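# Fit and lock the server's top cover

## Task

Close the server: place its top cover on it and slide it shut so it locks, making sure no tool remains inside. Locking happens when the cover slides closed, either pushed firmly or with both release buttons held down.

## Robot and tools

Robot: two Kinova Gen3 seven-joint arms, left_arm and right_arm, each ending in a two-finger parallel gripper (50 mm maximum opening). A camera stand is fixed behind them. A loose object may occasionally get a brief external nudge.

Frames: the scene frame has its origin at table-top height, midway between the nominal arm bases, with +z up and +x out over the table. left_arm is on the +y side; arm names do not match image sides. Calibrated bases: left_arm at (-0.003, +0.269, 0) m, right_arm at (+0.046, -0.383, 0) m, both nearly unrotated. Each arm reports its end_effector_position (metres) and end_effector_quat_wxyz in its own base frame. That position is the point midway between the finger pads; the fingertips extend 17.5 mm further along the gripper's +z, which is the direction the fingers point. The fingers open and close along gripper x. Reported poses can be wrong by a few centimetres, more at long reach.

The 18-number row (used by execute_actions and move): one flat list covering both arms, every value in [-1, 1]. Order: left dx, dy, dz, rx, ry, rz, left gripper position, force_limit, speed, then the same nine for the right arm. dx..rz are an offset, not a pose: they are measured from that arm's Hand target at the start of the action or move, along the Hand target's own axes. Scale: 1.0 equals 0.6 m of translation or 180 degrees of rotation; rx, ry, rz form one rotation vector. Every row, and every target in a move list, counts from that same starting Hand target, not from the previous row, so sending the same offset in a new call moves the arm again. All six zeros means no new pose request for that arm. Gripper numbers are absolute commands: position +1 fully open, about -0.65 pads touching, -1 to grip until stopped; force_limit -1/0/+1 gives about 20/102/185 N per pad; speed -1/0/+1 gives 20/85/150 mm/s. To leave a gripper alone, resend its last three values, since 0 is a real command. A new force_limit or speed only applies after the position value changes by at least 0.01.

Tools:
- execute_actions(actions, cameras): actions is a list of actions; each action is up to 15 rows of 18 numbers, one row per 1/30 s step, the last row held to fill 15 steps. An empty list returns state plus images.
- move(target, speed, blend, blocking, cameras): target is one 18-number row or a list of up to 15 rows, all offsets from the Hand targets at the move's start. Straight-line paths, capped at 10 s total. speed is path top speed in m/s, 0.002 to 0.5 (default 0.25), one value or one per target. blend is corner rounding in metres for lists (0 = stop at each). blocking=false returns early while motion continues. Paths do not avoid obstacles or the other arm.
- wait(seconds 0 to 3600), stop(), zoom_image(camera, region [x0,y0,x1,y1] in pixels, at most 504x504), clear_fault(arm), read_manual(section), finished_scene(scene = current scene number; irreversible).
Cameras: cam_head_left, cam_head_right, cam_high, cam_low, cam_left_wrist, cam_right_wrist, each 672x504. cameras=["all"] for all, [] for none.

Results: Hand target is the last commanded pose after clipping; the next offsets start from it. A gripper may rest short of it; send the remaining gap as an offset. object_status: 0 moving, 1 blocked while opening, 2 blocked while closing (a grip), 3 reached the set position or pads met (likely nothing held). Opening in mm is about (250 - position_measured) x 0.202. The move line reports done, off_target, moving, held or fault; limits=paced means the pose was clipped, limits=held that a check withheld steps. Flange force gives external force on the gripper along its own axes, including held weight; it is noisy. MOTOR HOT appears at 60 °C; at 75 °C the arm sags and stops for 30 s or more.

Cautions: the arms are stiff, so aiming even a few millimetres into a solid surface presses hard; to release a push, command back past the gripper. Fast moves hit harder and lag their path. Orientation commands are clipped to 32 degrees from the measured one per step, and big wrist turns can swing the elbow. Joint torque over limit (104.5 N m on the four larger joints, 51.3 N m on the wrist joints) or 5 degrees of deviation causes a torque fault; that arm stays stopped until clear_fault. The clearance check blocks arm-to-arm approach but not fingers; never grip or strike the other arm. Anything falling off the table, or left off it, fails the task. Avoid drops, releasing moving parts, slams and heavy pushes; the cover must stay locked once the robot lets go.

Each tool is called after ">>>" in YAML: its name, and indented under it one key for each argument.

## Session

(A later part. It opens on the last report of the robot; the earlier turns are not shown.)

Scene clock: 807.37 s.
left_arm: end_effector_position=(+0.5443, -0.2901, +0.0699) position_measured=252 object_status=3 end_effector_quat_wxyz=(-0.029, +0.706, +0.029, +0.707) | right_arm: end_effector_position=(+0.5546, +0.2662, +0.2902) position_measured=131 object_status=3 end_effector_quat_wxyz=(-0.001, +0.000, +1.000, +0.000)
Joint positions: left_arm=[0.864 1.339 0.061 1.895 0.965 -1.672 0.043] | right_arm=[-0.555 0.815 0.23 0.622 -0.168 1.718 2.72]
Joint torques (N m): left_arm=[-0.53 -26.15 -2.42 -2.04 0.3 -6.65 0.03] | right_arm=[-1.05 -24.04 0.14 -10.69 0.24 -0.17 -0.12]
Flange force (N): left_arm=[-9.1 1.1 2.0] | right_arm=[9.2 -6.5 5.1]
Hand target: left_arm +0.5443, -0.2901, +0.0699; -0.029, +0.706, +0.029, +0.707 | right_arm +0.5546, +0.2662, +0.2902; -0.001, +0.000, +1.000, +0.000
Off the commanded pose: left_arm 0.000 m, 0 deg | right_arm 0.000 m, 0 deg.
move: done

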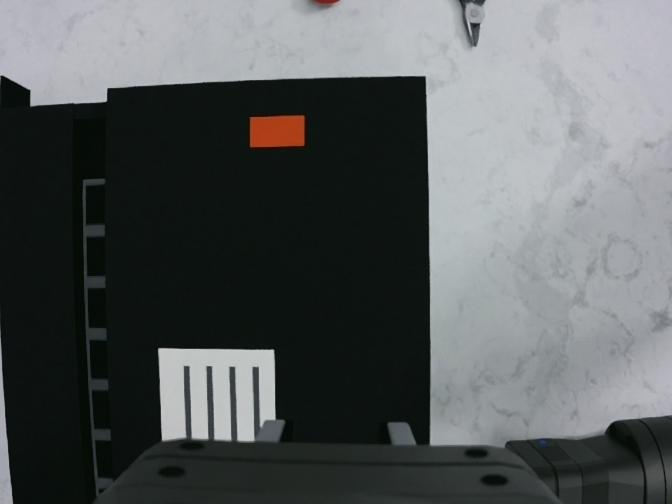

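>>> move:
  target: [-0.0367,0,0,0,0,0,-0.97,0.6,-1,0,0,0,0,0,0,0.142,1,-0.7]
  speed: 0.03

>>> move:
  target: [-0.004,0,0,0,0,0,-0.97,0.6,-1,0,0,0,0,0,0,0.142,1,-0.7]
  speed: 0.02

>>> move:
  target: [-0.003,0,0,0,0,0,-0.97,0.6,-1,0,0,0,0,0,0,0.142,1,-0.7]
  speed: 0.02
  cameras: ["cam_right_wrist","cam_low"]

Scene clock: 816.13 s.
left_arm: end_effector_position=(+0.5444, -0.2901, +0.0481) position_measured=252 object_status=3 end_effector_quat_wxyz=(-0.029, +0.706, +0.029, +0.707) | right_arm: end_effector_position=(+0.5546, +0.2662, +0.2902) position_measured=131 object_status=3 end_effector_quat_wxyz=(-0.001, +0.000, +1.000, +0.000)
Joint positions: left_arm=[0.866 1.393 0.058 1.856 0.964 -1.68 0.056] | right_arm=[-0.555 0.815 0.23 0.622 -0.168 1.718 2.72]
Joint torques (N m): left_arm=[0.5 -15.38 2.57 -0.41 -2.36 1.35 0.01] | right_arm=[-1.04 -24.15 0.14 -10.66 0.22 -0.13 -0.13]
Flange force (N): left_arm=[12.2 -4.1 -5.4] | right_arm=[8.8 -6.3 5.1]
Hand target: left_arm +0.5443, -0.2901, +0.0479; -0.029, +0.706, +0.029, +0.707 | right_arm +0.5546, +0.2662, +0.2902; -0.001, +0.000, +1.000, +0.000
Off the commanded pose: left_arm 0.000 m, 0 deg | right_arm 0.000 m, 0 deg.
move: done

Scene clock: 816.63 s.
left_arm: end_effector_position=(+0.5443, -0.2901, +0.0456) position_measured=252 object_status=3 end_effector_quat_wxyz=(-0.029, +0.706, +0.029, +0.707) | right_arm: end_effector_position=(+0.5546, +0.2662, +0.2902) position_measured=131 object_status=3 end_effector_quat_wxyz=(-0.001, +0.000, +1.000, +0.000)
Joint positions: left_arm=[0.866 1.399 0.058 1.851 0.964 -1.68 0.057] | right_arm=[-0.555 0.815 0.23 0.622 -0.168 1.718 2.72]
Joint torques (N m): left_arm=[0 -2.65 7.45 1.64 -3.82 9.82 0.1] | right_arm=[-1.07 -24.1 0.12 -10.61 0.26 -0.14 -0.12]
Flange force (N): left_arm=[36.9 -7.1 -12.2] | right_arm=[8.5 -6.2 4.8]
Hand target: left_arm +0.5443, -0.2901, +0.0455; -0.029, +0.706, +0.029, +0.707 | right_arm +0.5546, +0.2662, +0.2902; -0.001, +0.000, +1.000, +0.000
Off the commanded pose: left_arm 0.000 m, 0 deg | right_arm 0.000 m, 0 deg.
move: done

Scene clock: 817.13 s.
left_arm: end_effector_position=(+0.5443, -0.2901, +0.0437) position_measured=252 object_status=3 end_effector_quat_wxyz=(-0.029, +0.706, +0.029, +0.707) | right_arm: end_effector_position=(+0.5546, +0.2662, +0.2902) position_measured=131 object_status=3 end_effector_quat_wxyz=(-0.001, +0.000, +1.000, +0.000)
Joint positions: left_arm=[0.866 1.403 0.058 1.848 0.964 -1.681 0.058] | right_arm=[-0.555 0.815 0.23 0.622 -0.168 1.718 2.72]
Joint torques (N m): left_arm=[-0.1 6.05 10.25 1.62 -5.14 14.49 0.86] | right_arm=[-1.07 -24.1 0.07 -10.68 0.22 -0.17 -0.11]
Flange force (N): left_arm=[57.3 -9.5 -17.1] | right_arm=[8.9 -6.4 5.1]
Hand target: left_arm +0.5443, -0.2901, +0.0437; -0.029, +0.706, +0.029, +0.707 | right_arm +0.5546, +0.2662, +0.2902; -0.001, +0.000, +1.000, +0.000
Off the commanded pose: left_arm 0.000 m, 0 deg | right_arm 0.000 m, 0 deg.
move: done
Images, in order (width x height): cam_low 672x504, cam_right_wrist 672x504.

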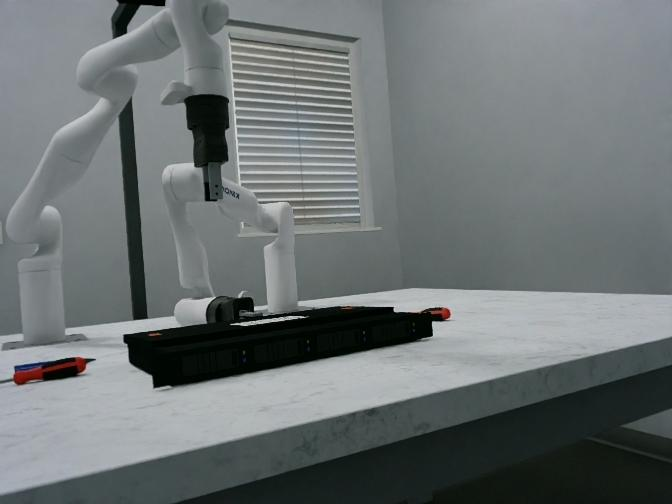

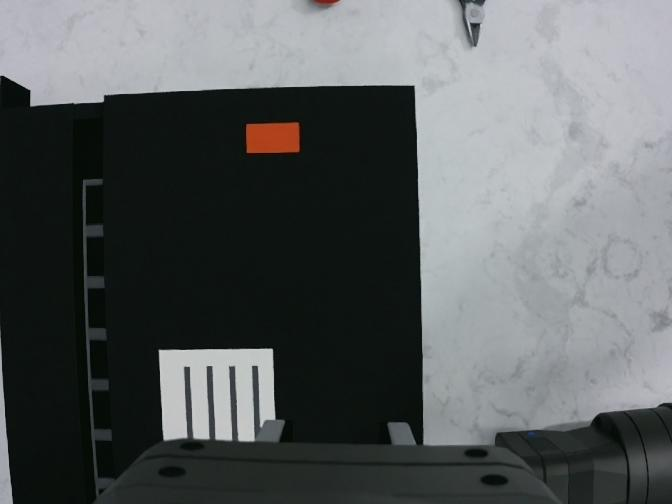

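>>> move:
  target:
    - [0.0055,0,0,0,0,0,-0.97,0.6,-1,0,0,0,0,0,0,0.142,1,-0.7]
    - [0.0055,0,0.0042,0,0,0,-0.97,0.6,-1,0,0,0,0,0,0,0.142,1,-0.7]
  speed: 0.03

>>> move:
  target: [0,0,0.0042,0,0,0,-0.97,0.6,-1,0,0,0,0,0,0,0.142,1,-0.7]
  speed: 0.02

>>> move:
  target: [0,0,0.0042,0,0,0,-0.97,0.6,-1,0,0,0,0,0,0,0.142,1,-0.7]
  speed: 0.02

>>> move:
  target: [0,0,0.0042,0,0,0,-0.97,0.6,-1,0,0,0,0,0,0,0.142,1,-0.7]
  speed: 0.02
  cameras: ["cam_right_wrist","cam_low"]

Scene clock: 840.87 s.
left_arm: end_effector_position=(+0.5468, -0.2899, +0.0469) position_measured=252 object_status=3 end_effector_quat_wxyz=(-0.029, +0.706, +0.029, +0.707) | right_arm: end_effector_position=(+0.5546, +0.2662, +0.2902) position_measured=131 object_status=3 end_effector_quat_wxyz=(-0.001, +0.000, +1.000, +0.000)
Joint positions: left_arm=[0.862 1.395 0.056 1.85 0.96 -1.675 0.054] | right_arm=[-0.555 0.815 0.23 0.622 -0.168 1.718 2.72]
Joint torques (N m): left_arm=[-1.23 -10.31 3.96 0.21 -2.33 4.77 0.02] | right_arm=[-1.08 -24.02 0.08 -10.65 0.22 -0.16 -0.09]
Flange force (N): left_arm=[22.3 -4.6 -10.1] | right_arm=[9.0 -6.4 5.0]
Hand target: left_arm +0.5468, -0.2899, +0.0470; -0.029, +0.706, +0.029, +0.707 | right_arm +0.5546, +0.2662, +0.2902; -0.001, +0.000, +1.000, +0.000
Off the commanded pose: left_arm 0.000 m, 0 deg | right_arm 0.000 m, 0 deg.
move: done

Scene clock: 841.37 s.
left_arm: end_effector_position=(+0.5493, -0.2897, +0.0470) position_measured=252 object_status=3 end_effector_quat_wxyz=(-0.029, +0.706, +0.029, +0.707) | right_arm: end_effector_position=(+0.5546, +0.2662, +0.2902) position_measured=131 object_status=3 end_effector_quat_wxyz=(-0.001, +0.000, +1.000, +0.000)
Joint positions: left_arm=[0.859 1.394 0.053 1.846 0.955 -1.671 0.051] | right_arm=[-0.555 0.815 0.23 0.622 -0.168 1.718 2.72]
Joint torques (N m): left_arm=[-1.12 -10.2 3.58 0.78 -2.02 4.52 0.02] | right_arm=[-1.1 -24.12 0.13 -10.63 0.27 -0.17 -0.08]
Flange force (N): left_arm=[21.6 -2.9 -8.4] | right_arm=[8.5 -6.2 4.8]
Hand target: left_arm +0.5493, -0.2897, +0.0470; -0.029, +0.706, +0.029, +0.707 | right_arm +0.5546, +0.2662, +0.2902; -0.001, +0.000, +1.000, +0.000
Off the commanded pose: left_arm 0.000 m, 0 deg | right_arm 0.000 m, 0 deg.
move: done

Scene clock: 841.87 s.
left_arm: end_effector_position=(+0.5518, -0.2895, +0.0470) position_measured=252 object_status=3 end_effector_quat_wxyz=(-0.029, +0.706, +0.029, +0.707) | right_arm: end_effector_position=(+0.5546, +0.2662, +0.2902) position_measured=131 object_status=3 end_effector_quat_wxyz=(-0.001, +0.000, +1.000, +0.000)
Joint positions: left_arm=[0.855 1.394 0.051 1.842 0.951 -1.667 0.049] | right_arm=[-0.555 0.815 0.23 0.622 -0.168 1.718 2.72]
Joint torques (N m): left_arm=[-1.23 -10.21 3.58 0.84 -1.94 4.53 0.03] | right_arm=[-1.05 -24.13 0.07 -10.69 0.26 -0.16 -0.15]
Flange force (N): left_arm=[21.4 -2.6 -8.4] | right_arm=[8.9 -6.4 5.1]
Hand target: left_arm +0.5519, -0.2895, +0.0470; -0.029, +0.706, +0.029, +0.707 | right_arm +0.5546, +0.2662, +0.2902; -0.001, +0.000, +1.000, +0.000
Off the commanded pose: left_arm 0.000 m, 0 deg | right_arm 0.000 m, 0 deg.
move: done

Scene clock: 842.37 s.
left_arm: end_effector_position=(+0.5543, -0.2892, +0.0467) position_measured=252 object_status=3 end_effector_quat_wxyz=(-0.029, +0.707, +0.029, +0.706) | right_arm: end_effector_position=(+0.5546, +0.2662, +0.2902) position_measured=131 object_status=3 end_effector_quat_wxyz=(-0.001, +0.000, +1.000, +0.000)
Joint positions: left_arm=[0.852 1.394 0.048 1.838 0.947 -1.662 0.046] | right_arm=[-0.555 0.815 0.23 0.622 -0.168 1.718 2.72]
Joint torques (N m): left_arm=[0.43 -23.9 -0.85 -1.26 -0.48 -4.94 0] | right_arm=[-1.08 -24.08 0.06 -10.69 0.26 -0.13 -0.1]
Flange force (N): left_arm=[-5.0 0.4 2.5] | right_arm=[9.2 -6.5 5.3]
Hand target: left_arm +0.5544, -0.2893, +0.0470; -0.029, +0.706, +0.029, +0.707 | right_arm +0.5546, +0.2662, +0.2902; -0.001, +0.000, +1.000, +0.000
Off the commanded pose: left_arm 0.000 m, 0 deg | right_arm 0.000 m, 0 deg.
move: done
Images, in order (width x height): cam_low 672x504, cam_right_wrist 672x504.

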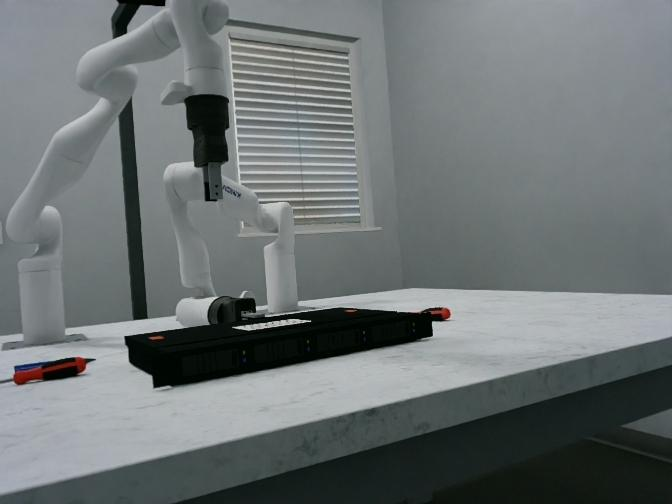

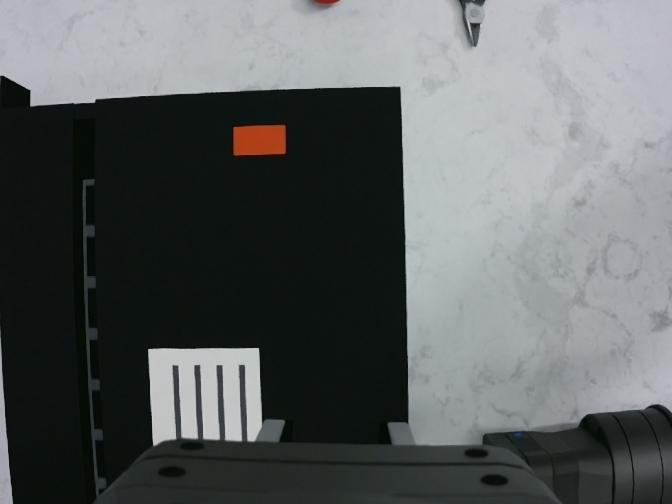

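>>> move:
  target:
    - [0,0,0,0,0,0,0.2,0,-0.8,0,0,0,0,0,0,0.142,1,-0.7]
    - [0,0,-0.09,0,0,0,-1,0,0,0,0,0,0,0,0,0.142,1,-0.7]
    - [0.01,0,-0.09,0,0,0,-1,0,0,0,0,0,0,0,0,0.142,1,-0.7]
    - [0.01,0,-0.03,0,0,0,-1,0,0,0,0,0,0,0,0,0.142,1,-0.7]
  speed: [0.05,0.06,0.05,0.06]
  cameras: ["all"]

>>> zoom_image:
  camera: "cam_low"
  region: [110, 260, 450, 400]

>>> zoom_image:
  camera: "cam_head_left"
  region: [290, 200, 500, 310]

Scene clock: 868.97 s.
left_arm: end_effector_position=(+0.5364, -0.2908, +0.0530) position_measured=253 object_status=3 end_effector_quat_wxyz=(-0.029, +0.706, +0.029, +0.707) | right_arm: end_effector_position=(+0.5546, +0.2662, +0.2902) position_measured=131 object_status=3 end_effector_quat_wxyz=(-0.001, +0.000, +1.000, +0.000)
Joint positions: left_arm=[0.876 1.382 0.068 1.877 0.978 -1.692 0.061] | right_arm=[-0.555 0.815 0.23 0.622 -0.168 1.718 2.72]
Joint torques (N m): left_arm=[-0.4 -21.17 -0.32 -0.07 0.19 -3.48 -0.44] | right_arm=[-1.1 -24.09 0.09 -10.59 0.26 -0.15 -0.16]
Flange force (N): left_arm=[-1.6 0.2 1.6] | right_arm=[8.3 -6.2 4.7]
Hand target: left_arm +0.5364, -0.2907, +0.0530; -0.029, +0.706, +0.029, +0.707 | right_arm +0.5546, +0.2662, +0.2902; -0.001, +0.000, +1.000, +0.000
Off the commanded pose: left_arm 0.000 m, 0 deg | right_arm 0.000 m, 0 deg.
move: done

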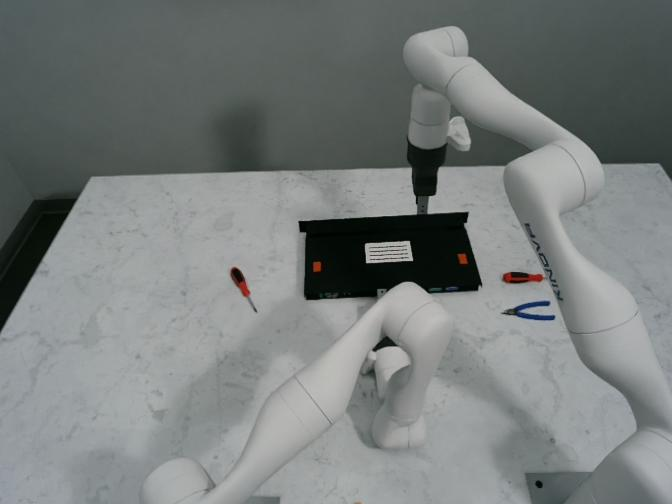

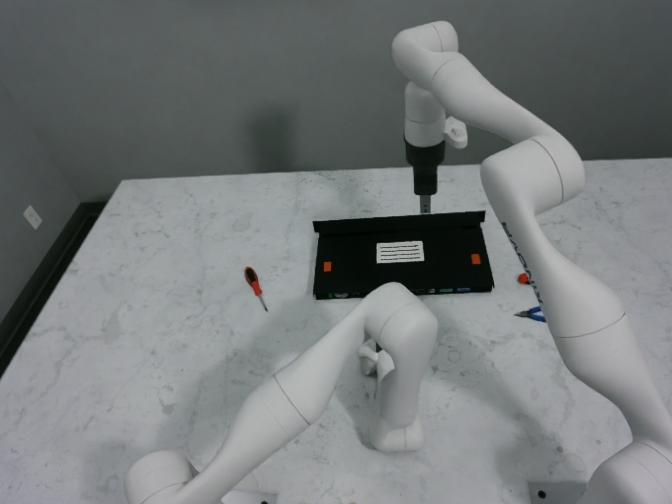

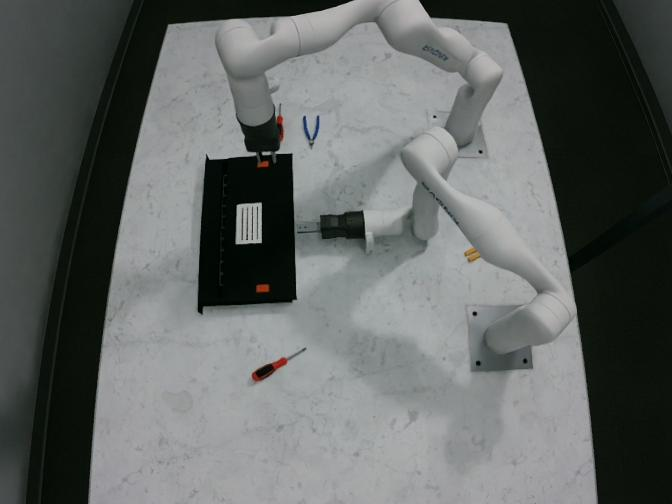

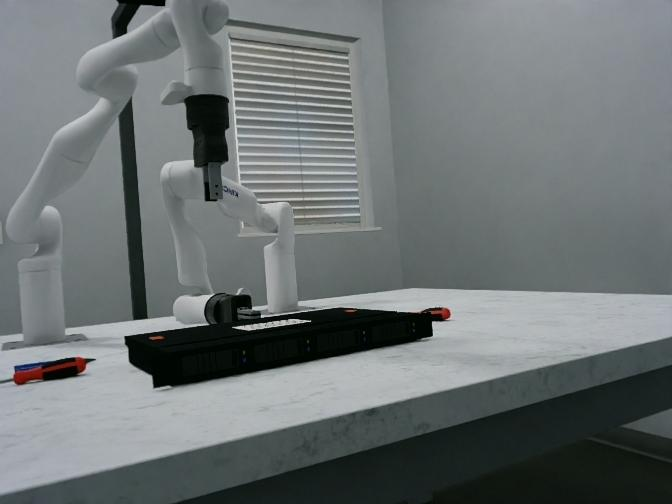

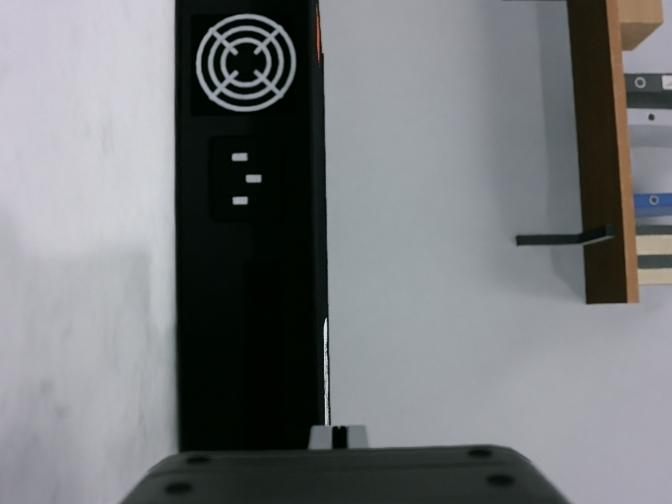

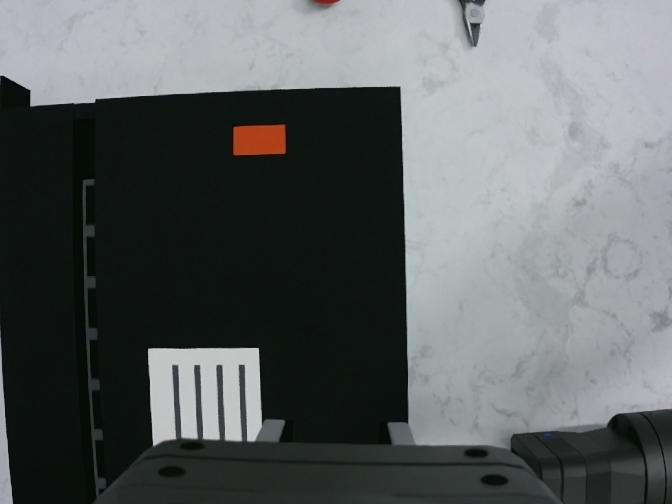

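Scaled by 1.482.

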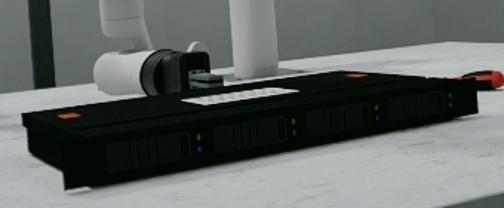

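Scaled by 2.400.

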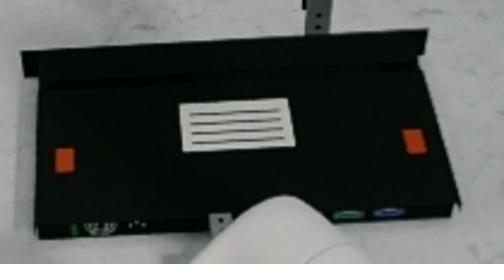

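>>> move:
  target:
    - [-0.002,0,0,0,0,0,-1,0,0,0,0,0,0,0,0,0.142,1,-0.7]
    - [-0.002,0.0008,0.0267,0,0,0,-1,0,0,0,0,0,0,0,0,0.142,1,-0.7]
  speed: 0.04
  cameras: ["cam_right_wrist"]

>>> move:
  target: [0,0,0.005,0,0,0,-1,0,0,0,0,0,0,0,0,0.142,1,-0.7]
  speed: 0.04
  cameras: ["cam_right_wrist","cam_left_wrist","cam_head_left"]

Scene clock: 878.10 s.
left_arm: end_effector_position=(+0.5524, -0.2899, +0.0518) position_measured=253 object_status=3 end_effector_quat_wxyz=(-0.029, +0.706, +0.029, +0.707) | right_arm: end_effector_position=(+0.5546, +0.2662, +0.2902) position_measured=131 object_status=3 end_effector_quat_wxyz=(-0.001, +0.000, +1.000, +0.000)
Joint positions: left_arm=[0.854 1.382 0.052 1.849 0.95 -1.665 0.044] | right_arm=[-0.555 0.815 0.23 0.622 -0.168 1.718 2.72]
Joint torques (N m): left_arm=[-4.44 -23 -3.16 -4.14 -1.57 -2.48 -0.33] | right_arm=[-1.12 -24.15 0.14 -10.61 0.24 -0.13 -0.14]
Flange force (N): left_arm=[1.5 -3.2 -17.1] | right_arm=[8.3 -6.2 4.9]
Hand target: left_arm +0.5524, -0.2899, +0.0518; -0.029, +0.706, +0.029, +0.707 | right_arm +0.5546, +0.2662, +0.2902; -0.001, +0.000, +1.000, +0.000
Off the commanded pose: left_arm 0.000 m, 0 deg | right_arm 0.000 m, 0 deg.
move: done

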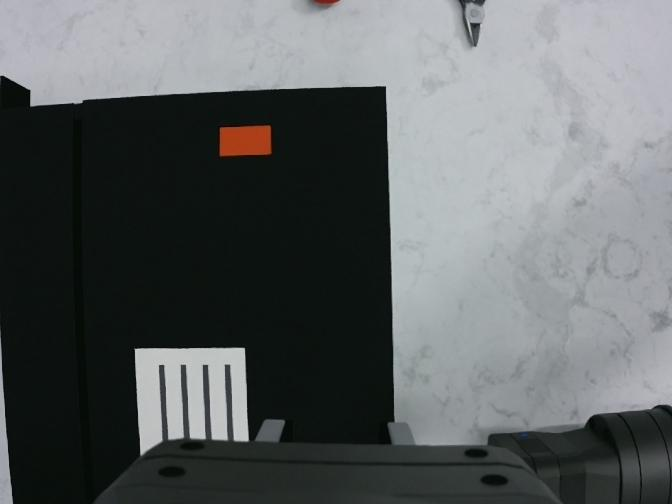

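Scene clock: 878.60 s.
left_arm: end_effector_position=(+0.5554, -0.2897, +0.0518) position_measured=253 object_status=3 end_effector_quat_wxyz=(-0.029, +0.706, +0.029, +0.707) | right_arm: end_effector_position=(+0.5546, +0.2662, +0.2902) position_measured=131 object_status=3 end_effector_quat_wxyz=(-0.001, +0.000, +1.000, +0.000)
Joint positions: left_arm=[0.85 1.381 0.049 1.844 0.945 -1.659 0.041] | right_arm=[-0.555 0.815 0.23 0.622 -0.168 1.718 2.72]
Joint torques (N m): left_arm=[-2.88 -22.86 -2.36 -2.22 -0.28 -3.35 -0.28] | right_arm=[-1.1 -24.17 0.08 -10.68 0.22 -0.15 -0.1]
Flange force (N): left_arm=[-1.5 -0.1 -7.3] | right_arm=[8.7 -6.3 5.1]
Hand target: left_arm +0.5554, -0.2897, +0.0518; -0.029, +0.706, +0.029, +0.707 | right_arm +0.5546, +0.2662, +0.2902; -0.001, +0.000, +1.000, +0.000
Off the commanded pose: left_arm 0.000 m, 0 deg | right_arm 0.000 m, 0 deg.
move: done
Images, in order (width x height): cam_head_left 672x504, cam_left_wrist 672x504, cam_right_wrist 672x504.

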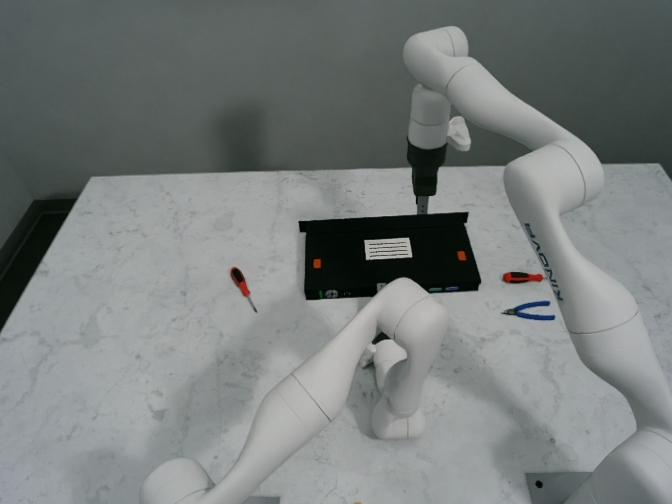

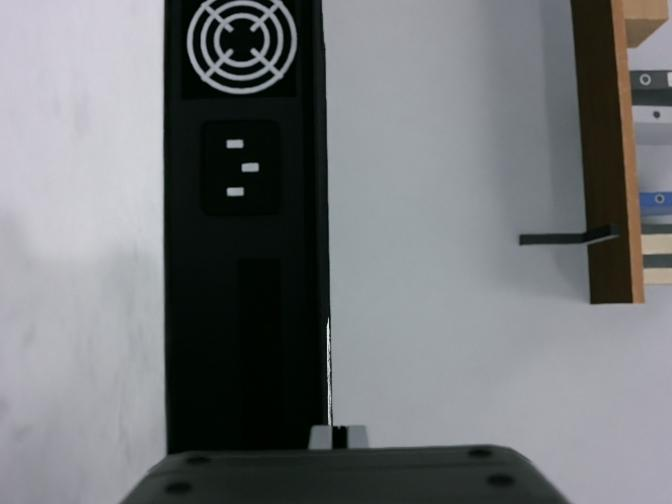

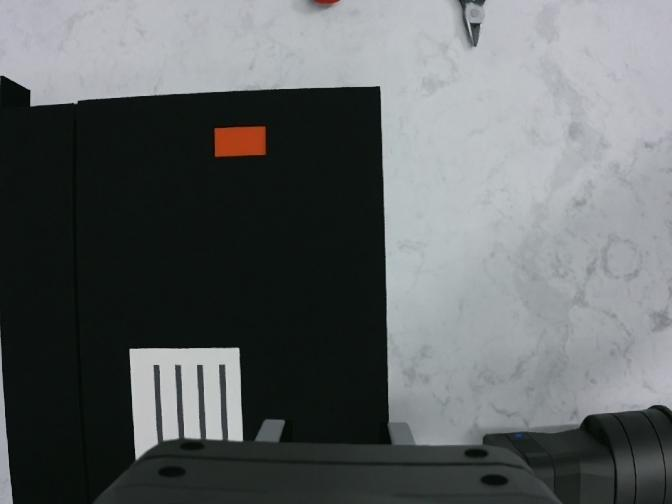

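>>> move:
  target: [0,0,0.0033,0,0,0,-1,0,0,0,0,0,0,0,0,0.142,1,-0.7]
  speed: 0.04

>>> move:
  target: [0,0,0.0025,0,0,0,-1,0,0,0,0,0,0,0,0,0.142,1,-0.7]
  speed: 0.04
  cameras: ["cam_right_wrist"]

>>> zoom_image:
  camera: "cam_right_wrist"
  region: [0, 60, 420, 250]

Scene clock: 894.13 s.
left_arm: end_effector_position=(+0.5574, -0.2895, +0.0518) position_measured=253 object_status=3 end_effector_quat_wxyz=(-0.029, +0.706, +0.029, +0.707) | right_arm: end_effector_position=(+0.5546, +0.2662, +0.2902) position_measured=131 object_status=3 end_effector_quat_wxyz=(-0.001, +0.000, +1.000, +0.000)
Joint positions: left_arm=[0.848 1.381 0.047 1.841 0.942 -1.656 0.039] | right_arm=[-0.555 0.815 0.23 0.622 -0.168 1.718 2.72]
Joint torques (N m): left_arm=[-0.42 -21.58 -0.53 -0.43 0.13 -3.59 -0.33] | right_arm=[-1.08 -24.18 0.09 -10.62 0.19 -0.14 -0.09]
Flange force (N): left_arm=[-1.6 0.9 2.0] | right_arm=[8.3 -6.1 4.9]
Hand target: left_arm +0.5574, -0.2895, +0.0518; -0.029, +0.706, +0.029, +0.707 | right_arm +0.5546, +0.2662, +0.2902; -0.001, +0.000, +1.000, +0.000
Off the commanded pose: left_arm 0.000 m, 0 deg | right_arm 0.000 m, 0 deg.
move: done

Scene clock: 894.63 s.
left_arm: end_effector_position=(+0.5588, -0.2894, +0.0517) position_measured=253 object_status=3 end_effector_quat_wxyz=(-0.029, +0.706, +0.029, +0.707) | right_arm: end_effector_position=(+0.5546, +0.2662, +0.2902) position_measured=131 object_status=3 end_effector_quat_wxyz=(-0.001, +0.000, +1.000, +0.000)
Joint positions: left_arm=[0.846 1.381 0.046 1.839 0.939 -1.653 0.038] | right_arm=[-0.555 0.815 0.23 0.622 -0.168 1.718 2.72]
Joint torques (N m): left_arm=[-11.59 -23.33 -7.18 -12.06 -5.37 1.91 -0.39] | right_arm=[-1.13 -24.05 0.06 -10.6 0.24 -0.14 -0.14]
Flange force (N): left_arm=[13.9 -14.9 -57.0] | right_arm=[8.6 -6.4 4.9]
Hand target: left_arm +0.5589, -0.2894, +0.0518; -0.029, +0.706, +0.029, +0.707 | right_arm +0.5546, +0.2662, +0.2902; -0.001, +0.000, +1.000, +0.000
Off the commanded pose: left_arm 0.000 m, 0 deg | right_arm 0.000 m, 0 deg.
move: done

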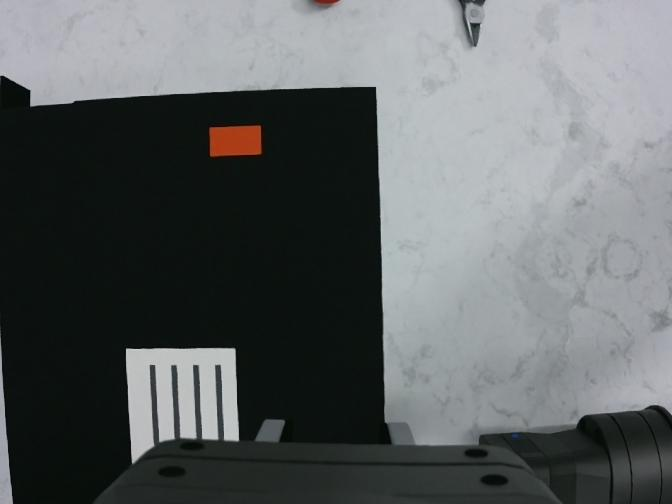

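Scaled by 1.200.

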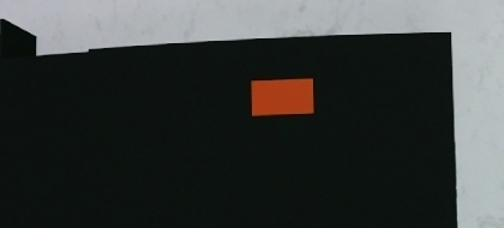

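>>> move:
  target: [0,0,0.0022,0,0,0,-1,0,0,0,0,0,0,0,0,0.142,1,-0.7]
  speed: 0.04

>>> move:
  target: [0,0,-0.1,0,0,0,-1,0,0,0,0,0,0,0,0,0.142,1,-0.7]
  speed: 0.1
  cameras: ["all"]

>>> zoom_image:
  camera: "cam_right_wrist"
  region: [0, 60, 420, 250]

>>> zoom_image:
  camera: "cam_low"
  region: [110, 260, 450, 400]

Scene clock: 904.20 s.
left_arm: end_effector_position=(+0.5603, -0.2892, +0.0518) position_measured=253 object_status=3 end_effector_quat_wxyz=(-0.029, +0.706, +0.029, +0.707) | right_arm: end_effector_position=(+0.5546, +0.2662, +0.2902) position_measured=131 object_status=3 end_effector_quat_wxyz=(-0.001, +0.000, +1.000, +0.000)
Joint positions: left_arm=[0.844 1.381 0.044 1.837 0.937 -1.651 0.036] | right_arm=[-0.555 0.815 0.23 0.622 -0.168 1.718 2.72]
Joint torques (N m): left_arm=[-13.92 -22.7 -8.41 -11.14 -3.71 1.91 -0.43] | right_arm=[-1.12 -24.11 0.13 -10.64 0.25 -0.12 -0.16]
Flange force (N): left_arm=[13.6 -10.8 -56.9] | right_arm=[8.7 -6.4 5.1]
Hand target: left_arm +0.5602, -0.2893, +0.0518; -0.029, +0.706, +0.029, +0.707 | right_arm +0.5546, +0.2662, +0.2902; -0.001, +0.000, +1.000, +0.000
Off the commanded pose: left_arm 0.000 m, 0 deg | right_arm 0.000 m, 0 deg.
move: done

Scene clock: 905.23 s.
left_arm: end_effector_position=(+0.5004, -0.2942, +0.0518) position_measured=253 object_status=3 end_effector_quat_wxyz=(-0.029, +0.706, +0.029, +0.707) | right_arm: end_effector_position=(+0.5546, +0.2662, +0.2902) position_measured=131 object_status=3 end_effector_quat_wxyz=(-0.001, +0.000, +1.000, +0.000)
Joint positions: left_arm=[0.928 1.395 0.107 1.921 1.046 -1.75 0.098] | right_arm=[-0.555 0.815 0.23 0.622 -0.168 1.718 2.72]
Joint torques (N m): left_arm=[-0.36 -20.59 -0.24 0.69 0.31 -3.52 -0.28] | right_arm=[-1.01 -24.1 0.1 -10.65 0.24 -0.15 -0.09]
Flange force (N): left_arm=[-1.9 0.9 1.7] | right_arm=[8.9 -6.2 5.1]
Hand target: left_arm +0.5004, -0.2942, +0.0518; -0.029, +0.706, +0.029, +0.707 | right_arm +0.5546, +0.2662, +0.2902; -0.001, +0.000, +1.000, +0.000
Off the commanded pose: left_arm 0.000 m, 0 deg | right_arm 0.000 m, 0 deg.
move: done

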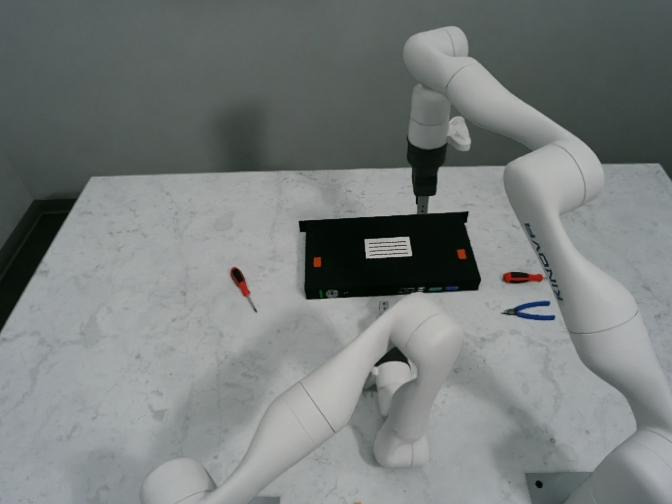

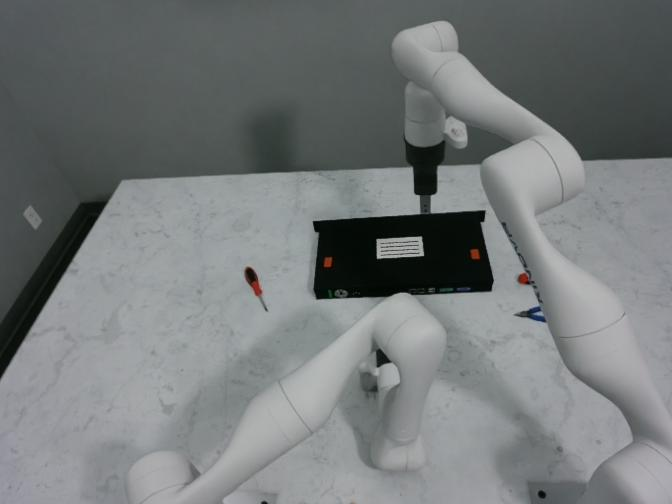

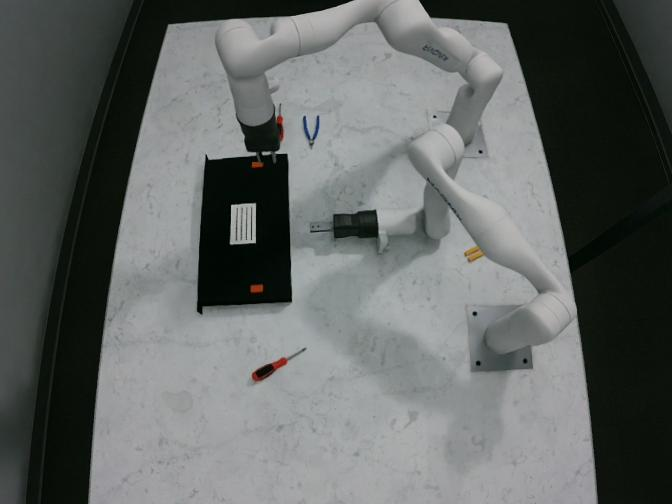

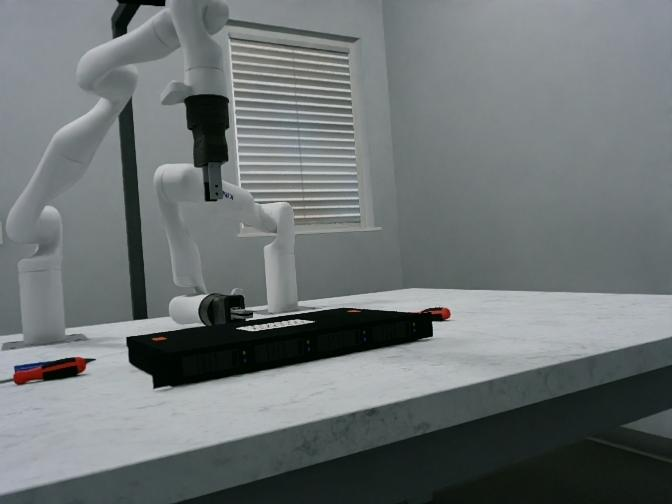

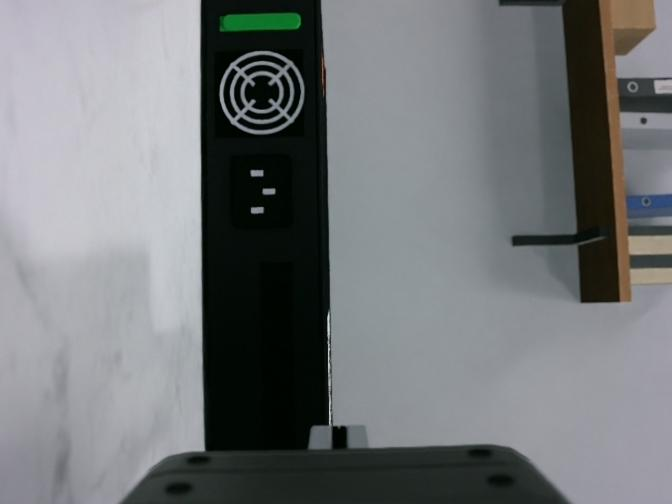

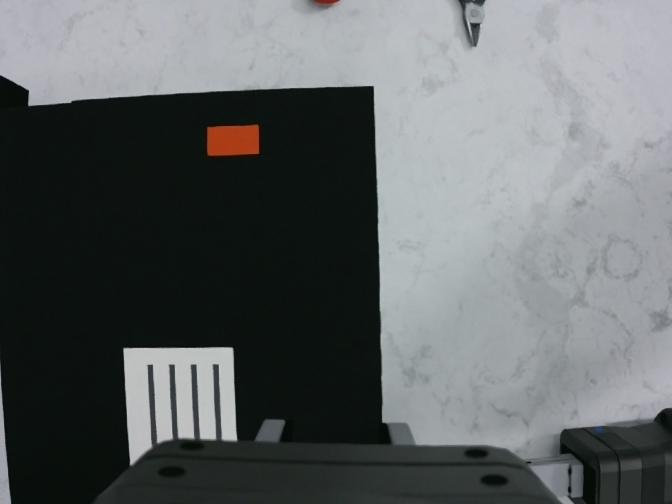

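Scaled by 1.200.

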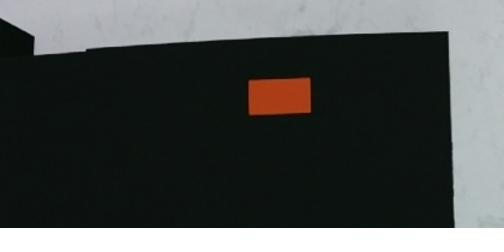

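Scaled by 1.482.

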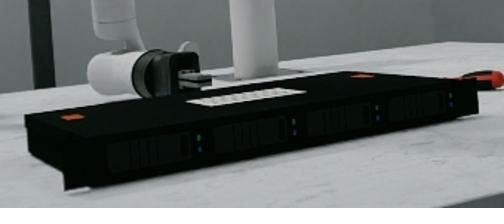

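>>> finished_scene:
  scene: 1

The scene is finished: the task was done.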